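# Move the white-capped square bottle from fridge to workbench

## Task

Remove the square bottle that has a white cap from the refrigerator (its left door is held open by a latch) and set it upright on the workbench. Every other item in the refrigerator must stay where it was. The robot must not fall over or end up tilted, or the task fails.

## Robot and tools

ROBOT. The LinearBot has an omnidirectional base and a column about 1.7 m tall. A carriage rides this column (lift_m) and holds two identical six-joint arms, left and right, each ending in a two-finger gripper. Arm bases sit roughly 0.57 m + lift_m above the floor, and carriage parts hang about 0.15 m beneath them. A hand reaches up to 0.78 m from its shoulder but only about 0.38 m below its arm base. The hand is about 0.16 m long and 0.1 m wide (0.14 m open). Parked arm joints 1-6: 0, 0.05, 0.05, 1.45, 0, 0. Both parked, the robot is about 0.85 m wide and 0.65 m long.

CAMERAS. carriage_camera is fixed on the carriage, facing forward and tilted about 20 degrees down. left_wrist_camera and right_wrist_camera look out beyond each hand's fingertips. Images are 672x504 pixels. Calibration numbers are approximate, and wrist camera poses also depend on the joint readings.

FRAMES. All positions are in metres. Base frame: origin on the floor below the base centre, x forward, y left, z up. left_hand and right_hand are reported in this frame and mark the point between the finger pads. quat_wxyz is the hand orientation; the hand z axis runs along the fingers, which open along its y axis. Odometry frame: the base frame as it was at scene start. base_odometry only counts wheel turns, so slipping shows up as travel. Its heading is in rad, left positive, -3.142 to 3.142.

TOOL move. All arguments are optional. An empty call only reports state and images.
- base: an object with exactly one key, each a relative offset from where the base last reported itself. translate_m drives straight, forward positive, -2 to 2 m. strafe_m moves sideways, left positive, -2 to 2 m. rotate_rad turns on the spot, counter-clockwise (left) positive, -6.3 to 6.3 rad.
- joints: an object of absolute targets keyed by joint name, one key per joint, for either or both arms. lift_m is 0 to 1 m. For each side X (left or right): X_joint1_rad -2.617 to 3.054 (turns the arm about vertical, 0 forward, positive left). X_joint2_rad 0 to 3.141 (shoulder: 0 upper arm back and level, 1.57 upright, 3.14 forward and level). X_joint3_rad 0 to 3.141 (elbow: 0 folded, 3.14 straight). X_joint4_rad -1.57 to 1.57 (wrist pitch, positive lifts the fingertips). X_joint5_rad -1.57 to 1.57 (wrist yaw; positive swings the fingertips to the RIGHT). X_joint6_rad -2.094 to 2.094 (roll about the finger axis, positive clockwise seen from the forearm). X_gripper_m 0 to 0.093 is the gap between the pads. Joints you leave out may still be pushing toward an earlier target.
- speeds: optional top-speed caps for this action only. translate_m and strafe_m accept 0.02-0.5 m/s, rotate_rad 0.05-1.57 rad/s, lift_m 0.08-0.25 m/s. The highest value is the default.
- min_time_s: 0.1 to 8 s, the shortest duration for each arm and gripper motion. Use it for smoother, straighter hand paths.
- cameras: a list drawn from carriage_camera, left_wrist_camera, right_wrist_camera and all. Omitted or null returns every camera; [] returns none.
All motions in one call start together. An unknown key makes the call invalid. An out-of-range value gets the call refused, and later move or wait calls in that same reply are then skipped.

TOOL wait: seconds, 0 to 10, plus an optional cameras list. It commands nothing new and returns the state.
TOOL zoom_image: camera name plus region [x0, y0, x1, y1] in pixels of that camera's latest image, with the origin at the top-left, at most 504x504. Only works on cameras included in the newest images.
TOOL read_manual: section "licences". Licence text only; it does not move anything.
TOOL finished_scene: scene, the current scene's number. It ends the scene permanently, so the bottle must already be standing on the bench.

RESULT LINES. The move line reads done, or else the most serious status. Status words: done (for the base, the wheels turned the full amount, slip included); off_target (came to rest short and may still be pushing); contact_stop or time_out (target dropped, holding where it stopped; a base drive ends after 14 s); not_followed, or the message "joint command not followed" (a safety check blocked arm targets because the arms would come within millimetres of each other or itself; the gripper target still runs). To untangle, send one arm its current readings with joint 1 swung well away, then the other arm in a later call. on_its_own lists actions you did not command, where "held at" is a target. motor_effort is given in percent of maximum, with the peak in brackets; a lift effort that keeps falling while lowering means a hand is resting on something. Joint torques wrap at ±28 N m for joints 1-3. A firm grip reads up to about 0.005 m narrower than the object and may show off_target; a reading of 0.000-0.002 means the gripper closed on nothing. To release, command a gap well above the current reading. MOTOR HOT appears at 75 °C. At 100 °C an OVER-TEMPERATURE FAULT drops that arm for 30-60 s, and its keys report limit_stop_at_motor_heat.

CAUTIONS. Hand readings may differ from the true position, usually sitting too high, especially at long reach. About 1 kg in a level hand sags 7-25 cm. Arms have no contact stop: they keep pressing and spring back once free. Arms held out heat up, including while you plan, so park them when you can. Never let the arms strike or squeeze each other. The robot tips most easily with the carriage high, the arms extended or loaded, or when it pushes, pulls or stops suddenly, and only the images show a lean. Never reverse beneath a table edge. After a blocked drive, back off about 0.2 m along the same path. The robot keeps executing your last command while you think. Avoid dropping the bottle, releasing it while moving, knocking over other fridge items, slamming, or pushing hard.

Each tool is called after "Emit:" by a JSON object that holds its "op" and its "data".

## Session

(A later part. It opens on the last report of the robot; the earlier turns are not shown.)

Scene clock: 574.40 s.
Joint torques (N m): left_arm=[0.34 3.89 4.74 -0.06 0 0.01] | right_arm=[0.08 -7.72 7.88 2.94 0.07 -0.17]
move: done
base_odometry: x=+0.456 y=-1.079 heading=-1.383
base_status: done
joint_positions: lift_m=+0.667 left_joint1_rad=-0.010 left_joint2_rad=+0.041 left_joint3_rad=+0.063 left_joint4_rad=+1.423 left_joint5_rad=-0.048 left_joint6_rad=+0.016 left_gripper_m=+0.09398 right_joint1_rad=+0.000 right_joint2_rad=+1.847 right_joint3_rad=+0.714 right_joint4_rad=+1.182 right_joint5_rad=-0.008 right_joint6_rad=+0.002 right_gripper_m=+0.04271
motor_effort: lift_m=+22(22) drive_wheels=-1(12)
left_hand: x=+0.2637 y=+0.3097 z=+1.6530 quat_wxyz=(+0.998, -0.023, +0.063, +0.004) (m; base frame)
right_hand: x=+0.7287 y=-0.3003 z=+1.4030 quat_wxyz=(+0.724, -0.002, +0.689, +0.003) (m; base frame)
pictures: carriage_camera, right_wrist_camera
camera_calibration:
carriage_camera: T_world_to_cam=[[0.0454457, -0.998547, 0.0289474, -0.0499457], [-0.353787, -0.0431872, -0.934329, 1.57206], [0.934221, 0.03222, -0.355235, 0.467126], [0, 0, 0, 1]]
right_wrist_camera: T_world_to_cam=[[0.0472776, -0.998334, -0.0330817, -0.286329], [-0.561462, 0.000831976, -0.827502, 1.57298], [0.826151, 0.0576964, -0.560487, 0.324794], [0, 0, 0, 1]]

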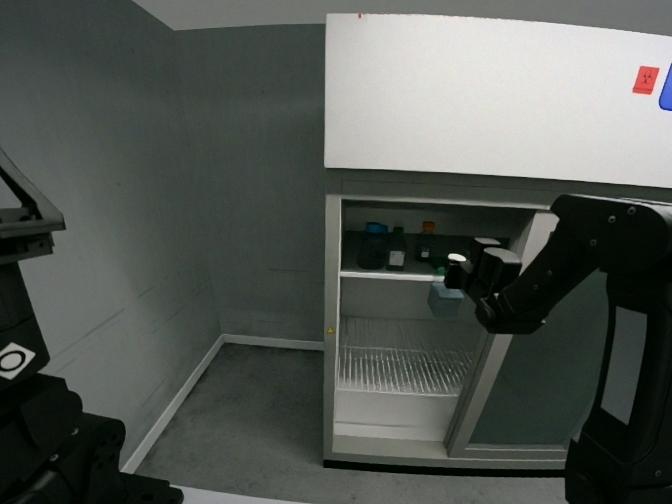

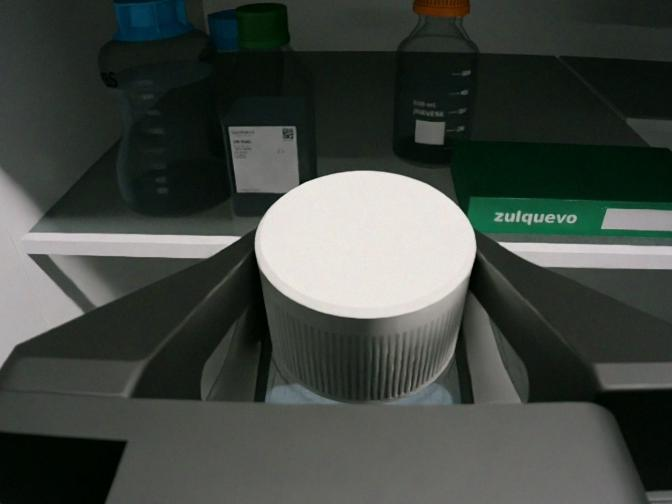

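Emit:
{"op": "move", "data": {"base": {"translate_m": -0.4}, "joints": {"lift_m": 0.45}, "speeds": {"translate_m": 0.3, "lift_m": 0.15}, "cameras": []}}

Emit:
{"op": "move", "data": {"base": {"rotate_rad": 3.1416}, "speeds": {"rotate_rad": 0.8}, "cameras": ["carriage_camera"]}}

Scene clock: 642.87 s.
Joint torques (N m): left_arm=[0.35 3.89 4.78 -0.04 0 0] | right_arm=[0.06 -7.86 8.02 2.96 0.07 -0.17]
move: done
base_odometry: x=+0.381 y=-0.686 heading=-1.383
base_status: done
joint_positions: lift_m=+0.450 left_joint1_rad=-0.010 left_joint2_rad=+0.041 left_joint3_rad=+0.063 left_joint4_rad=+1.424 left_joint5_rad=-0.048 left_joint6_rad=+0.016 left_gripper_m=+0.09398 right_joint1_rad=+0.000 right_joint2_rad=+1.849 right_joint3_rad=+0.714 right_joint4_rad=+1.181 right_joint5_rad=-0.008 right_joint6_rad=+0.002 right_gripper_m=+0.04271
joint_status: all done
motor_effort: lift_m=+22(23) drive_wheels=-3(11)
left_hand: x=+0.2636 y=+0.3097 z=+1.4359 quat_wxyz=(+0.998, -0.023, +0.063, +0.004) (m; base frame)
right_hand: x=+0.7288 y=-0.3003 z=+1.1847 quat_wxyz=(+0.723, -0.002, +0.690, +0.003) (m; base frame)
pictures: none

Scene clock: 648.10 s.
Joint torques (N m): left_arm=[0.34 3.88 4.81 -0.05 0 0.02] | right_arm=[-0.06 -7.83 7.94 2.95 0.03 -0.16]
move: done
base_odometry: x=+0.381 y=-0.686 heading=+1.759
base_status: done
joint_positions: lift_m=+0.450 left_joint1_rad=-0.010 left_joint2_rad=+0.041 left_joint3_rad=+0.063 left_joint4_rad=+1.424 left_joint5_rad=-0.048 left_joint6_rad=+0.016 left_gripper_m=+0.09400 right_joint1_rad=+0.002 right_joint2_rad=+1.849 right_joint3_rad=+0.714 right_joint4_rad=+1.182 right_joint5_rad=-0.003 right_joint6_rad=+0.002 right_gripper_m=+0.04271
motor_effort: lift_m=+22(22) drive_wheels=+6(13)
left_hand: x=+0.2636 y=+0.3097 z=+1.4359 quat_wxyz=(+0.998, -0.023, +0.063, +0.004) (m; base frame)
right_hand: x=+0.7288 y=-0.3004 z=+1.1849 quat_wxyz=(+0.724, -0.001, +0.690, +0.002) (m; base frame)
pictures: carriage_camera
camera_calibration:
carriage_camera: T_world_to_cam=[[0.0454457, -0.998547, 0.0289474, -0.0436614], [-0.353787, -0.0431872, -0.934329, 1.36922], [0.934221, 0.03222, -0.355235, 0.390007], [0, 0, 0, 1]]

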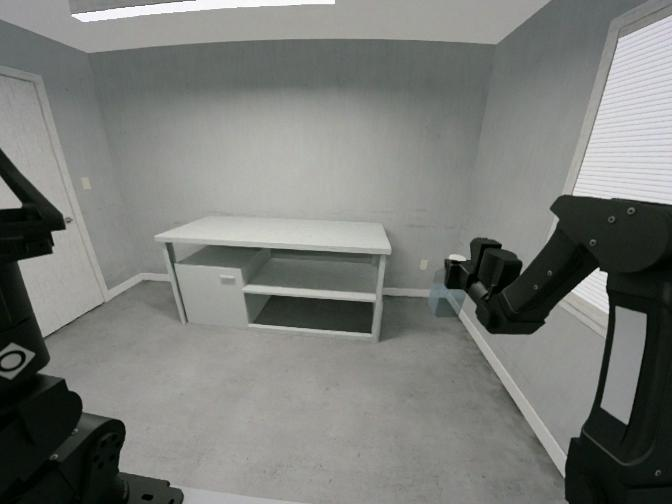

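Emit:
{"op": "move", "data": {"base": {"strafe_m": 0.5}, "speeds": {"strafe_m": 0.35}, "cameras": []}}

Emit:
{"op": "move", "data": {"base": {"translate_m": 0.85}, "speeds": {"translate_m": 0.35}, "cameras": ["carriage_camera", "right_wrist_camera"]}}

Scene clock: 681.77 s.
Joint torques (N m): left_arm=[0.32 3.88 4.79 -0.06 0 0] | right_arm=[-0.34 -7.83 7.9 2.93 0.02 -0.17]
move: done
base_odometry: x=-0.110 y=-0.780 heading=+1.759
base_status: done
joint_positions: lift_m=+0.450 left_joint1_rad=-0.010 left_joint2_rad=+0.041 left_joint3_rad=+0.063 left_joint4_rad=+1.424 left_joint5_rad=-0.048 left_joint6_rad=+0.016 left_gripper_m=+0.09400 right_joint1_rad=+0.003 right_joint2_rad=+1.849 right_joint3_rad=+0.714 right_joint4_rad=+1.183 right_joint5_rad=-0.004 right_joint6_rad=+0.002 right_gripper_m=+0.04271
motor_effort: lift_m=+22(22) drive_wheels=-5(18)
left_hand: x=+0.2636 y=+0.3097 z=+1.4359 quat_wxyz=(+0.998, -0.023, +0.063, +0.004) (m; base frame)
right_hand: x=+0.7288 y=-0.2995 z=+1.1851 quat_wxyz=(+0.724, -0.002, +0.690, +0.003) (m; base frame)
pictures: none

Scene clock: 686.00 s.
Joint torques (N m): left_arm=[0.35 3.93 4.83 -0.08 0 0] | right_arm=[-0.27 -7.83 7.87 2.92 0.02 -0.17]
move: done
base_odometry: x=-0.270 y=+0.054 heading=+1.760
base_status: done
joint_positions: lift_m=+0.450 left_joint1_rad=-0.010 left_joint2_rad=+0.041 left_joint3_rad=+0.063 left_joint4_rad=+1.424 left_joint5_rad=-0.048 left_joint6_rad=+0.016 left_gripper_m=+0.09400 right_joint1_rad=+0.003 right_joint2_rad=+1.849 right_joint3_rad=+0.714 right_joint4_rad=+1.185 right_joint5_rad=-0.004 right_joint6_rad=+0.002 right_gripper_m=+0.04271
motor_effort: lift_m=+22(22) drive_wheels=-1(13)
left_hand: x=+0.2634 y=+0.3097 z=+1.4359 quat_wxyz=(+0.998, -0.023, +0.063, +0.004) (m; base frame)
right_hand: x=+0.7287 y=-0.2995 z=+1.1857 quat_wxyz=(+0.725, -0.002, +0.689, +0.003) (m; base frame)
pictures: carriage_camera, right_wrist_camera
camera_calibration:
carriage_camera: T_world_to_cam=[[0.0454457, -0.998547, 0.0289474, -0.0436614], [-0.353787, -0.0431872, -0.934329, 1.36922], [0.934221, 0.03222, -0.355235, 0.390007], [0, 0, 0, 1]]
right_wrist_camera: T_world_to_cam=[[0.0461783, -0.99838, -0.0332407, -0.291754], [-0.560513, 0.00164719, -0.828144, 1.39357], [0.826857, 0.0568741, -0.559529, 0.201006], [0, 0, 0, 1]]

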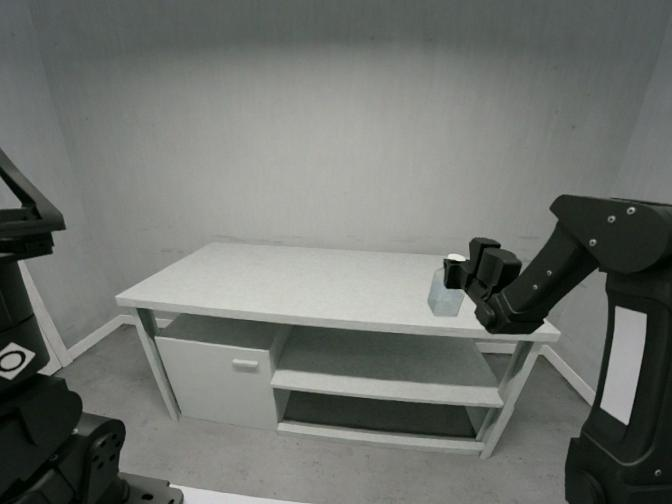

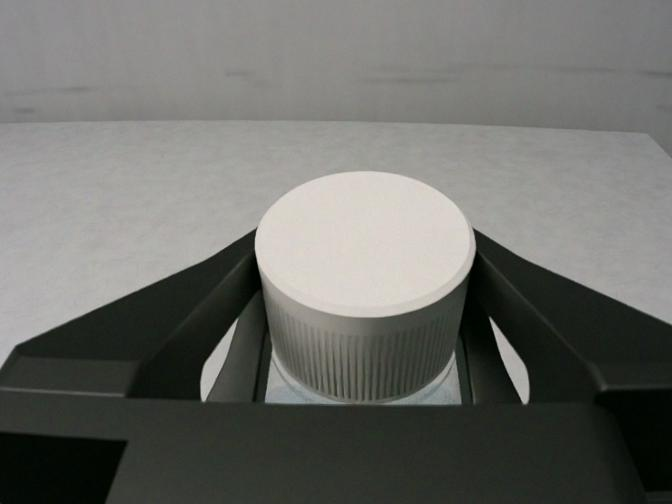

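Emit:
{"op": "move", "data": {"base": {"translate_m": 0.34}, "joints": {"right_joint4_rad": 1.235}, "speeds": {"translate_m": 0.25}, "min_time_s": 1.5, "cameras": ["carriage_camera", "right_wrist_camera"]}}

Emit:
{"op": "zoom_image", "data": {"camera": "carriage_camera", "region": [380, 220, 560, 400]}}

Scene clock: 714.83 s.
Joint torques (N m): left_arm=[0.35 3.9 4.68 -0.03 0 0] | right_arm=[-0.25 -7.79 7.88 2.88 0.02 -0.18]
move: off_target
base_odometry: x=-0.334 y=+0.388 heading=+1.760
base_status: done
joint_positions: lift_m=+0.450 left_joint1_rad=-0.010 left_joint2_rad=+0.041 left_joint3_rad=+0.063 left_joint4_rad=+1.425 left_joint5_rad=-0.048 left_joint6_rad=+0.016 left_gripper_m=+0.09400 right_joint1_rad=+0.003 right_joint2_rad=+1.849 right_joint3_rad=+0.714 right_joint4_rad=+1.127 right_joint5_rad=-0.004 right_joint6_rad=+0.002 right_gripper_m=+0.04271
joint_status: right_joint4_rad off_target (ended at +1.127, target +1.235)
motor_effort: lift_m=+22(22) drive_wheels=-3(14)
left_hand: x=+0.2633 y=+0.3097 z=+1.4359 quat_wxyz=(+0.998, -0.023, +0.062, +0.004) (m; base frame)
right_hand: x=+0.7291 y=-0.2995 z=+1.1714 quat_wxyz=(+0.704, -0.002, +0.710, +0.003) (m; base frame)
pictures: carriage_camera, right_wrist_camera
camera_calibration:
carriage_camera: T_world_to_cam=[[0.0454457, -0.998547, 0.0289474, -0.0436614], [-0.353787, -0.0431872, -0.934329, 1.36922], [0.934221, 0.03222, -0.355235, 0.390007], [0, 0, 0, 1]]
right_wrist_camera: T_world_to_cam=[[0.044166, -0.998386, -0.0356939, -0.287906], [-0.607866, 0.00149768, -0.794038, 1.37639], [0.79281, 0.0567666, -0.606819, 0.272908], [0, 0, 0, 1]]

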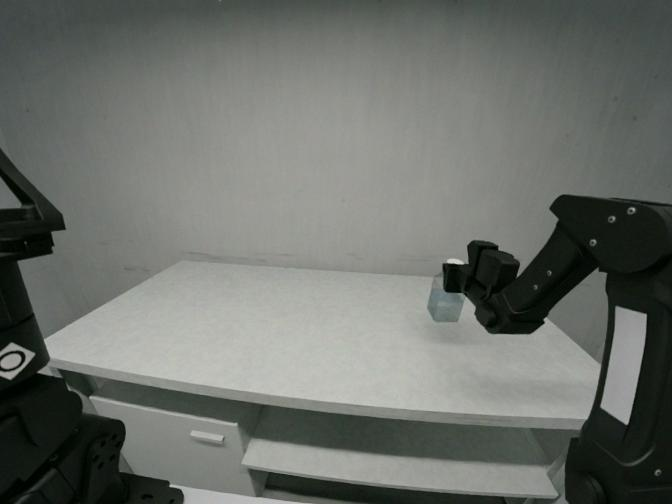

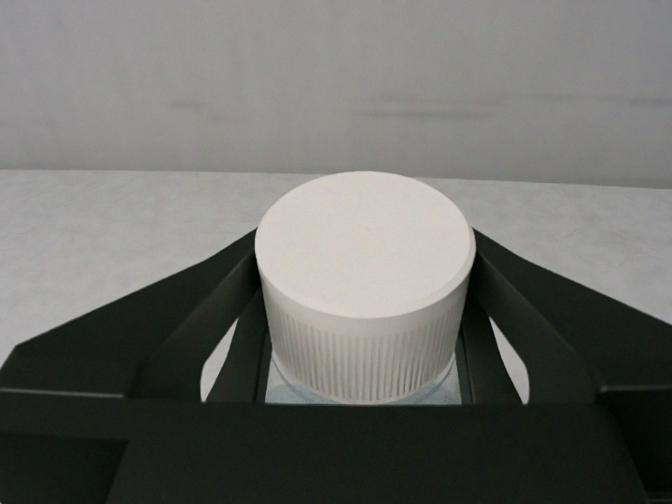

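Scaled by 2.800 from the camera's 672x504 image, which has a finer 960x720 frame.

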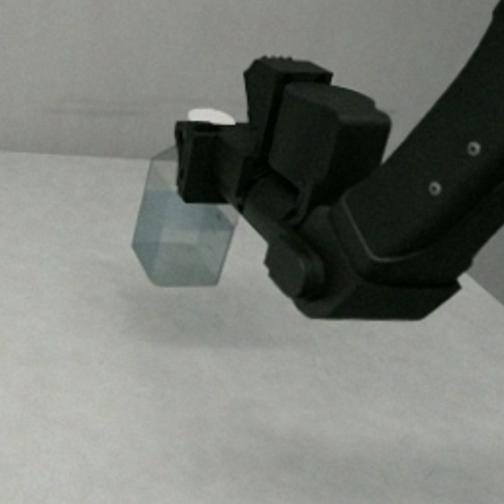

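Emit:
{"op": "move", "data": {"joints": {"lift_m": 0.35}, "speeds": {"lift_m": 0.1}, "cameras": ["carriage_camera", "right_wrist_camera"]}}

Emit:
{"op": "zoom_image", "data": {"camera": "carriage_camera", "region": [380, 220, 560, 400]}}

Scene clock: 731.10 s.
Joint torques (N m): left_arm=[0.36 3.86 4.86 -0.08 0 0] | right_arm=[-0.28 -7.84 7.97 2.97 0.02 -0.17]
move: done
base_odometry: x=-0.334 y=+0.388 heading=+1.760
joint_positions: lift_m=+0.350 left_joint1_rad=-0.010 left_joint2_rad=+0.041 left_joint3_rad=+0.063 left_joint4_rad=+1.425 left_joint5_rad=-0.048 left_joint6_rad=+0.016 left_gripper_m=+0.09400 right_joint1_rad=+0.003 right_joint2_rad=+1.849 right_joint3_rad=+0.714 right_joint4_rad=+1.119 right_joint5_rad=-0.004 right_joint6_rad=+0.002 right_gripper_m=+0.04271
joint_status: all done
motor_effort: lift_m=+22(23) drive_wheels=+4(6)
left_hand: x=+0.2633 y=+0.3097 z=+1.3359 quat_wxyz=(+0.998, -0.023, +0.062, +0.004) (m; base frame)
right_hand: x=+0.7290 y=-0.2995 z=+1.0694 quat_wxyz=(+0.702, -0.002, +0.713, +0.003) (m; base frame)
pictures: carriage_camera, right_wrist_camera
camera_calibration:
carriage_camera: T_world_to_cam=[[0.0454457, -0.998547, 0.0289474, -0.0407668], [-0.353787, -0.0431872, -0.934329, 1.2758], [0.934221, 0.03222, -0.355235, 0.354485], [0, 0, 0, 1]]
right_wrist_camera: T_world_to_cam=[[0.0438788, -0.998387, -0.0360213, -0.290985], [-0.614208, 0.00147765, -0.789143, 1.29479], [0.787923, 0.0567512, -0.613152, 0.221382], [0, 0, 0, 1]]

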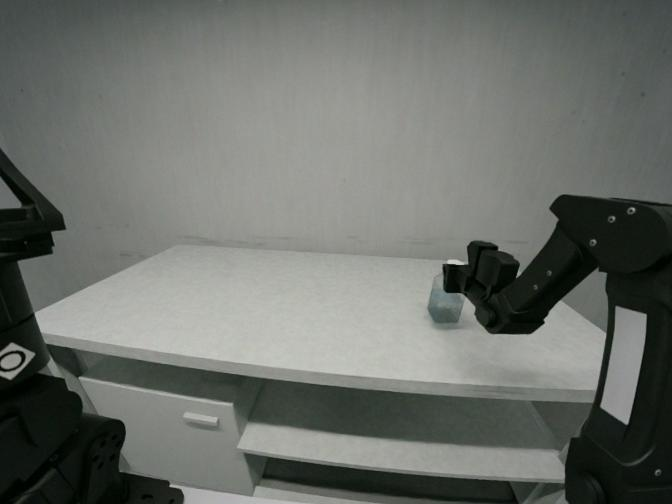

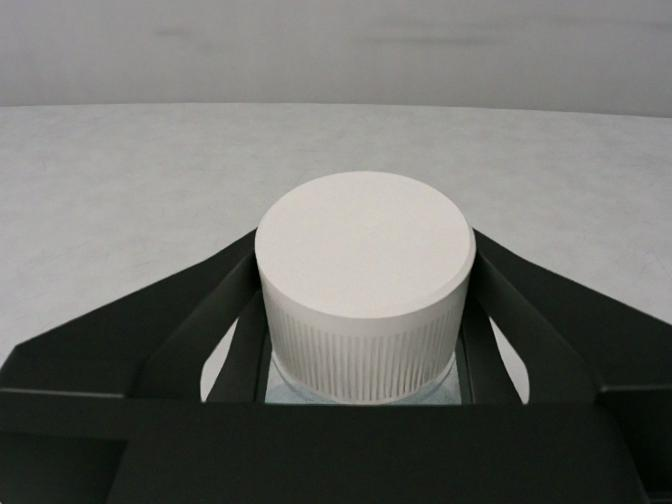

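Scaled by 2.800 from the camera's 672x504 image, which has a finer 960x720 frame.

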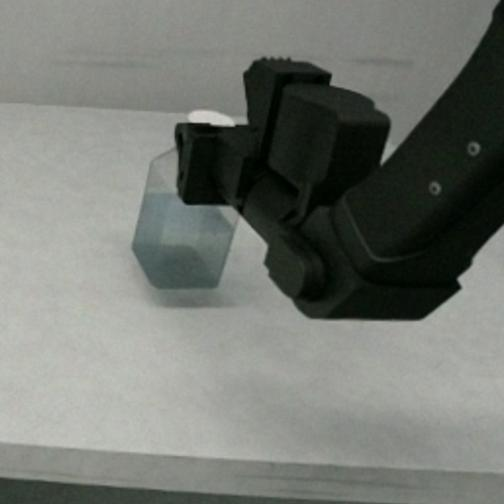

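Emit:
{"op": "move", "data": {"joints": {"lift_m": 0.33}, "speeds": {"lift_m": 0.08}, "cameras": []}}

Emit:
{"op": "move", "data": {"joints": {"lift_m": 0.315}, "speeds": {"lift_m": 0.08}, "cameras": ["carriage_camera"]}}

Emit:
{"op": "zoom_image", "data": {"camera": "carriage_camera", "region": [400, 240, 500, 340]}}

Scene clock: 746.63 s.
Joint torques (N m): left_arm=[0.35 3.88 4.86 -0.08 0 0] | right_arm=[-0.28 -7.88 7.94 2.95 0.02 -0.17]
move: done
base_odometry: x=-0.334 y=+0.388 heading=+1.760
joint_positions: lift_m=+0.330 left_joint1_rad=-0.010 left_joint2_rad=+0.041 left_joint3_rad=+0.063 left_joint4_rad=+1.425 left_joint5_rad=-0.048 left_joint6_rad=+0.016 left_gripper_m=+0.09400 right_joint1_rad=+0.003 right_joint2_rad=+1.849 right_joint3_rad=+0.714 right_joint4_rad=+1.120 right_joint5_rad=-0.004 right_joint6_rad=+0.002 right_gripper_m=+0.04271
joint_status: all done
motor_effort: lift_m=+22(22) drive_wheels=-4(6)
left_hand: x=+0.2633 y=+0.3097 z=+1.3159 quat_wxyz=(+0.998, -0.023, +0.062, +0.004) (m; base frame)
right_hand: x=+0.7290 y=-0.2995 z=+1.0497 quat_wxyz=(+0.702, -0.002, +0.712, +0.003) (m; base frame)
pictures: none

Scene clock: 747.20 s.
Joint torques (N m): left_arm=[0.34 3.88 4.79 -0.07 0.01 0.01] | right_arm=[-0.28 -7.83 7.9 2.95 0.02 -0.18]
move: done
base_odometry: x=-0.334 y=+0.388 heading=+1.760
joint_positions: lift_m=+0.315 left_joint1_rad=-0.010 left_joint2_rad=+0.041 left_joint3_rad=+0.063 left_joint4_rad=+1.425 left_joint5_rad=-0.048 left_joint6_rad=+0.016 left_gripper_m=+0.09400 right_joint1_rad=+0.003 right_joint2_rad=+1.849 right_joint3_rad=+0.714 right_joint4_rad=+1.119 right_joint5_rad=-0.004 right_joint6_rad=+0.002 right_gripper_m=+0.04271
joint_status: all done
motor_effort: lift_m=+22(23) drive_wheels=+2(6)
left_hand: x=+0.2633 y=+0.3097 z=+1.3010 quat_wxyz=(+0.998, -0.023, +0.062, +0.004) (m; base frame)
right_hand: x=+0.7290 y=-0.2995 z=+1.0345 quat_wxyz=(+0.702, -0.002, +0.713, +0.003) (m; base frame)
pictures: carriage_camera
camera_calibration:
carriage_camera: T_world_to_cam=[[0.0454457, -0.998547, 0.0289474, -0.0397557], [-0.353787, -0.0431872, -0.934329, 1.24316], [0.934221, 0.03222, -0.355235, 0.342077], [0, 0, 0, 1]]

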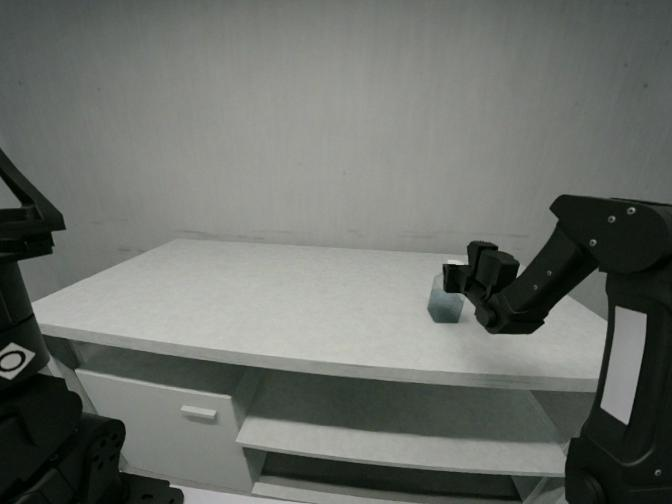

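Scaled by 5.040 from the camera's 672x504 image, which has a finer 960x720 frame.

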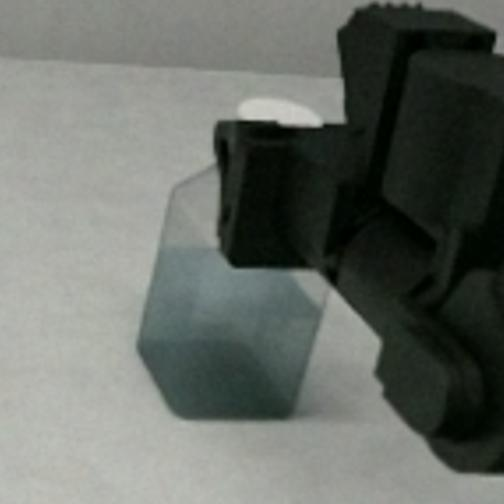

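Emit:
{"op": "move", "data": {"joints": {"lift_m": 0.305}, "speeds": {"lift_m": 0.08}, "cameras": []}}

Emit:
{"op": "move", "data": {"joints": {"lift_m": 0.295}, "speeds": {"lift_m": 0.08}, "cameras": ["carriage_camera"]}}

Emit:
{"op": "zoom_image", "data": {"camera": "carriage_camera", "region": [400, 240, 500, 340]}}

Scene clock: 759.33 s.
Joint torques (N m): left_arm=[0.36 3.85 4.85 -0.08 0 0.01] | right_arm=[-0.29 -7.79 7.92 2.63 0.01 -0.17]
move: done
base_odometry: x=-0.334 y=+0.388 heading=+1.760
joint_positions: lift_m=+0.305 left_joint1_rad=-0.010 left_joint2_rad=+0.041 left_joint3_rad=+0.063 left_joint4_rad=+1.425 left_joint5_rad=-0.048 left_joint6_rad=+0.016 left_gripper_m=+0.09400 right_joint1_rad=+0.003 right_joint2_rad=+1.849 right_joint3_rad=+0.714 right_joint4_rad=+1.152 right_joint5_rad=-0.003 right_joint6_rad=+0.002 right_gripper_m=+0.04271
joint_status: all done
motor_effort: lift_m=+21(22) drive_wheels=+4(6)
left_hand: x=+0.2633 y=+0.3097 z=+1.2911 quat_wxyz=(+0.998, -0.023, +0.062, +0.004) (m; base frame)
right_hand: x=+0.7290 y=-0.2996 z=+1.0326 quat_wxyz=(+0.713, -0.002, +0.701, +0.003) (m; base frame)
pictures: none

Scene clock: 759.83 s.
Joint torques (N m): left_arm=[0.35 3.92 4.75 -0.07 0 0] | right_arm=[-0.24 -7.8 7.87 2.27 0.02 -0.18]
move: done
base_odometry: x=-0.334 y=+0.388 heading=+1.760
joint_positions: lift_m=+0.295 left_joint1_rad=-0.010 left_joint2_rad=+0.041 left_joint3_rad=+0.063 left_joint4_rad=+1.425 left_joint5_rad=-0.048 left_joint6_rad=+0.016 left_gripper_m=+0.09400 right_joint1_rad=+0.003 right_joint2_rad=+1.849 right_joint3_rad=+0.714 right_joint4_rad=+1.190 right_joint5_rad=-0.003 right_joint6_rad=+0.002 right_gripper_m=+0.04270
joint_status: all done
motor_effort: lift_m=+21(22) drive_wheels=+2(4)
left_hand: x=+0.2633 y=+0.3097 z=+1.2811 quat_wxyz=(+0.998, -0.023, +0.062, +0.004) (m; base frame)
right_hand: x=+0.7287 y=-0.2996 z=+1.0321 quat_wxyz=(+0.727, -0.002, +0.687, +0.003) (m; base frame)
pictures: carriage_camera
camera_calibration:
carriage_camera: T_world_to_cam=[[0.0454457, -0.998547, 0.0289474, -0.0391798], [-0.353787, -0.0431872, -0.934329, 1.22457], [0.934221, 0.03222, -0.355235, 0.335009], [0, 0, 0, 1]]

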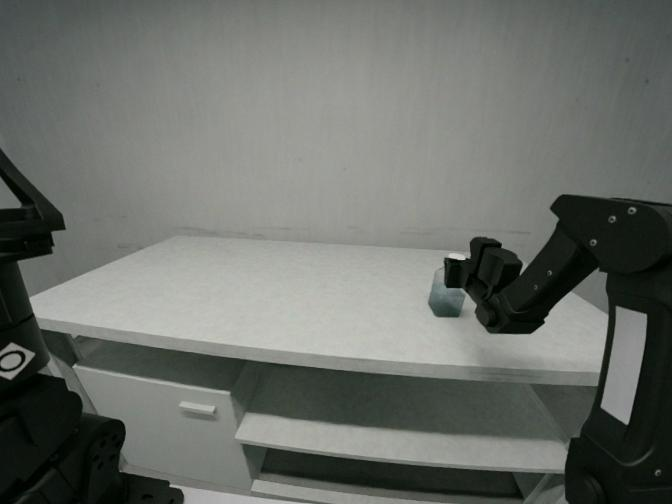

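Scaled by 5.040 from the camera's 672x504 image, which has a finer 960x720 frame.

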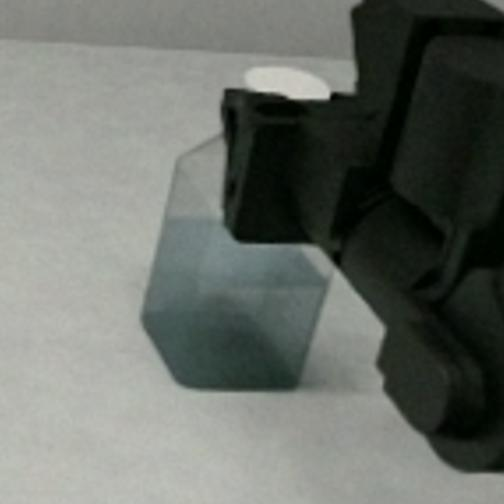

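Emit:
{"op": "move", "data": {"joints": {"lift_m": 0.308, "right_joint4_rad": 1.13, "right_joint2_rad": 1.857}, "speeds": {"lift_m": 0.08}, "min_time_s": 1.0, "cameras": ["carriage_camera", "right_wrist_camera"]}}

Emit:
{"op": "zoom_image", "data": {"camera": "carriage_camera", "region": [400, 240, 500, 340]}}

Scene clock: 792.40 s.
Joint torques (N m): left_arm=[0.35 3.89 4.82 -0.08 0 0] | right_arm=[-0.27 -6.5 7.97 1.84 0.02 -0.17]
move: done
base_odometry: x=-0.334 y=+0.388 heading=+1.760
joint_positions: lift_m=+0.308 left_joint1_rad=-0.010 left_joint2_rad=+0.041 left_joint3_rad=+0.063 left_joint4_rad=+1.425 left_joint5_rad=-0.048 left_joint6_rad=+0.016 left_gripper_m=+0.09400 right_joint1_rad=+0.003 right_joint2_rad=+1.849 right_joint3_rad=+0.714 right_joint4_rad=+1.133 right_joint5_rad=-0.003 right_joint6_rad=+0.002 right_gripper_m=+0.04265
joint_status: all done
motor_effort: lift_m=+26(31) drive_wheels=-3(5)
left_hand: x=+0.2633 y=+0.3097 z=+1.2934 quat_wxyz=(+0.998, -0.023, +0.062, +0.004) (m; base frame)
right_hand: x=+0.7291 y=-0.2996 z=+1.0303 quat_wxyz=(+0.706, -0.002, +0.708, +0.003) (m; base frame)
pictures: carriage_camera, right_wrist_camera
camera_calibration:
carriage_camera: T_world_to_cam=[[0.0454457, -0.998547, 0.0289474, -0.039537], [-0.353787, -0.0431872, -0.934329, 1.2361], [0.934221, 0.03222, -0.355235, 0.339393], [0, 0, 0, 1]]
right_wrist_camera: T_world_to_cam=[[0.0439887, -0.998403, -0.0354579, -0.293126], [-0.603312, 0.00174166, -0.797503, 1.2647], [0.796291, 0.0564734, -0.602272, 0.179989], [0, 0, 0, 1]]

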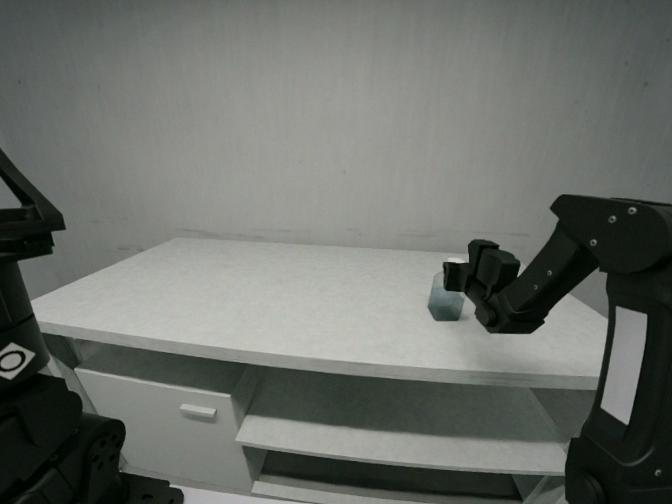

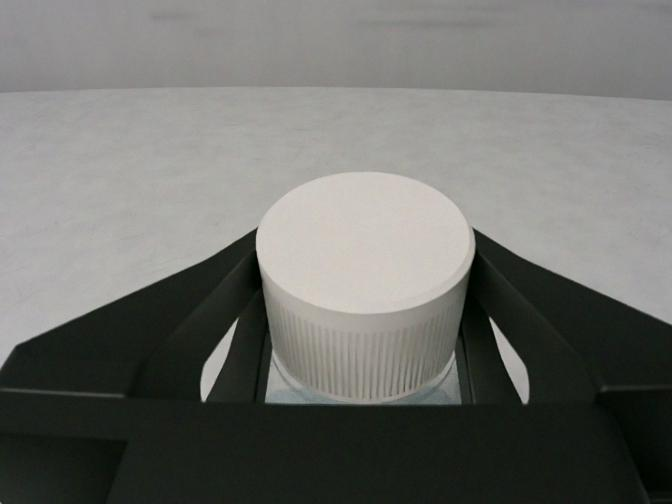

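Scaled by 5.040 from the camera's 672x504 image, which has a finer 960x720 frame.

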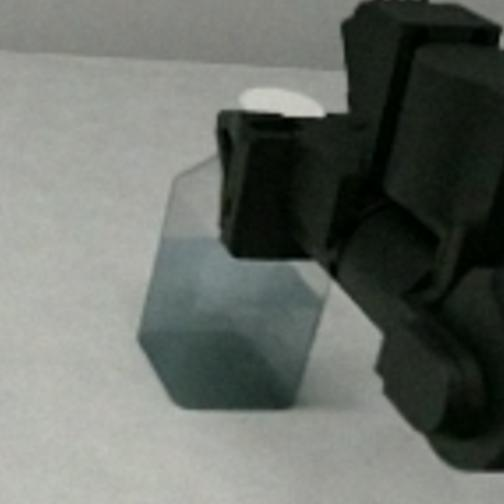

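Emit:
{"op": "move", "data": {"joints": {"right_gripper_m": 0.078}, "min_time_s": 2.0, "cameras": ["carriage_camera", "right_wrist_camera"]}}

Scene clock: 802.40 s.
Joint torques (N m): left_arm=[0.32 3.89 4.81 -0.08 0 0.01] | right_arm=[-0.27 -6.52 7.97 1.85 0.02 -0.17]
move: done
base_odometry: x=-0.334 y=+0.388 heading=+1.760
joint_positions: lift_m=+0.308 left_joint1_rad=-0.010 left_joint2_rad=+0.041 left_joint3_rad=+0.063 left_joint4_rad=+1.425 left_joint5_rad=-0.048 left_joint6_rad=+0.016 left_gripper_m=+0.09400 right_joint1_rad=+0.003 right_joint2_rad=+1.849 right_joint3_rad=+0.714 right_joint4_rad=+1.131 right_joint5_rad=-0.003 right_joint6_rad=+0.002 right_gripper_m=+0.07795
joint_status: all done
motor_effort: lift_m=+26(26) drive_wheels=-4(6)
left_hand: x=+0.2633 y=+0.3097 z=+1.2934 quat_wxyz=(+0.998, -0.023, +0.062, +0.004) (m; base frame)
right_hand: x=+0.7291 y=-0.2996 z=+1.0300 quat_wxyz=(+0.706, -0.002, +0.708, +0.003) (m; base frame)
pictures: carriage_camera, right_wrist_camera
camera_calibration:
carriage_camera: T_world_to_cam=[[0.0454457, -0.998547, 0.0289474, -0.039537], [-0.353787, -0.0431872, -0.934329, 1.2361], [0.934221, 0.03222, -0.355235, 0.339393], [0, 0, 0, 1]]
right_wrist_camera: T_world_to_cam=[[0.0439481, -0.998403, -0.0355047, -0.293058], [-0.604225, 0.00173878, -0.796812, 1.26443], [0.795601, 0.0564712, -0.603183, 0.181261], [0, 0, 0, 1]]

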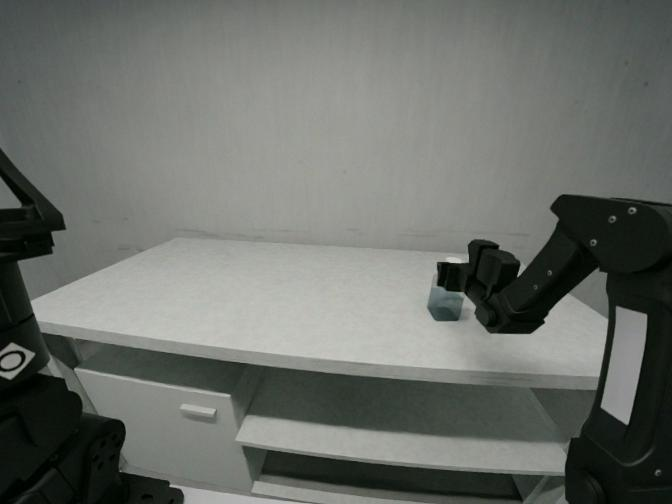

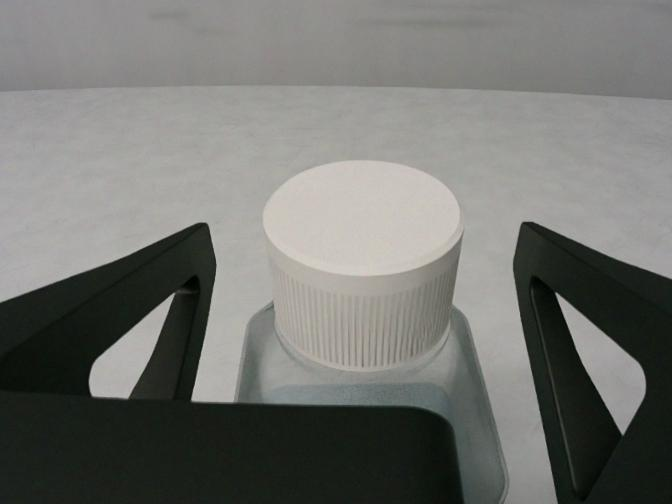

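Emit:
{"op": "move", "data": {"base": {"translate_m": -0.3}, "speeds": {"translate_m": 0.15}, "cameras": ["carriage_camera", "right_wrist_camera"]}}

Emit:
{"op": "zoom_image", "data": {"camera": "carriage_camera", "region": [380, 200, 500, 320]}}

Scene clock: 813.37 s.
Joint torques (N m): left_arm=[0.34 3.89 4.72 -0.07 0 0.01] | right_arm=[-0.27 -6.42 7.95 1.89 0.02 -0.18]
move: done
base_odometry: x=-0.278 y=+0.094 heading=+1.761
base_status: done
joint_positions: lift_m=+0.308 left_joint1_rad=-0.010 left_joint2_rad=+0.041 left_joint3_rad=+0.063 left_joint4_rad=+1.424 left_joint5_rad=-0.048 left_joint6_rad=+0.016 left_gripper_m=+0.09400 right_joint1_rad=+0.003 right_joint2_rad=+1.849 right_joint3_rad=+0.714 right_joint4_rad=+1.128 right_joint5_rad=-0.003 right_joint6_rad=+0.002 right_gripper_m=+0.07795
motor_effort: lift_m=+26(26) drive_wheels=+1(13)
left_hand: x=+0.2634 y=+0.3097 z=+1.2934 quat_wxyz=(+0.998, -0.023, +0.063, +0.004) (m; base frame)
right_hand: x=+0.7291 y=-0.2996 z=+1.0291 quat_wxyz=(+0.705, -0.002, +0.709, +0.003) (m; base frame)
pictures: carriage_camera, right_wrist_camera
camera_calibration:
carriage_camera: T_world_to_cam=[[0.0454457, -0.998547, 0.0289474, -0.039537], [-0.353787, -0.0431872, -0.934329, 1.2361], [0.934221, 0.03222, -0.355235, 0.339393], [0, 0, 0, 1]]
right_wrist_camera: T_world_to_cam=[[0.0438124, -0.998403, -0.03566, -0.292832], [-0.60726, 0.0017292, -0.794501, 1.26351], [0.793294, 0.0564639, -0.606214, 0.185498], [0, 0, 0, 1]]

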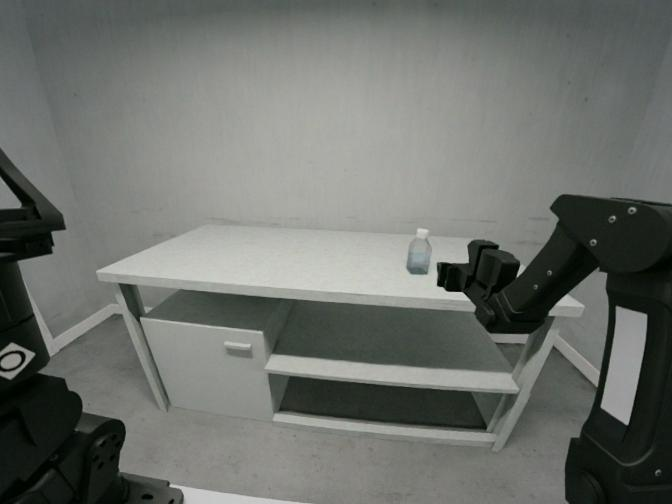

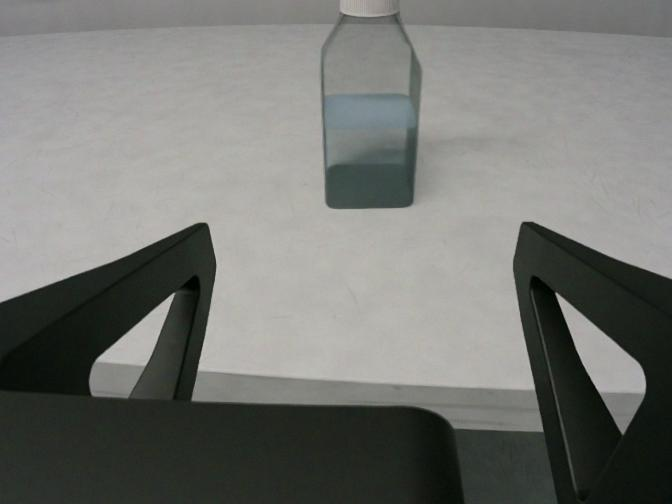

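Scaled by 4.200 from the camera's 672x504 image, which has a finer 960x720 frame.

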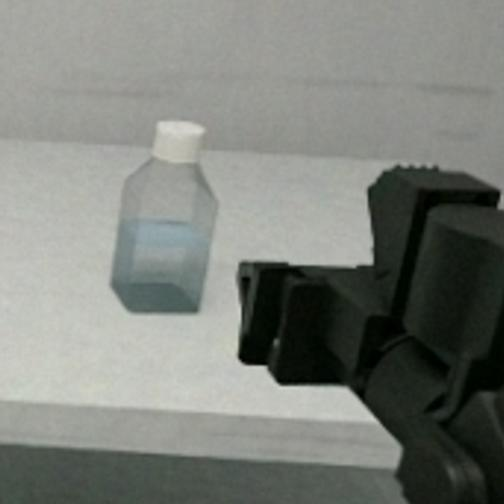

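Emit:
{"op": "finished_scene", "data": {"scene": 1}}

The scene is finished: the task was done.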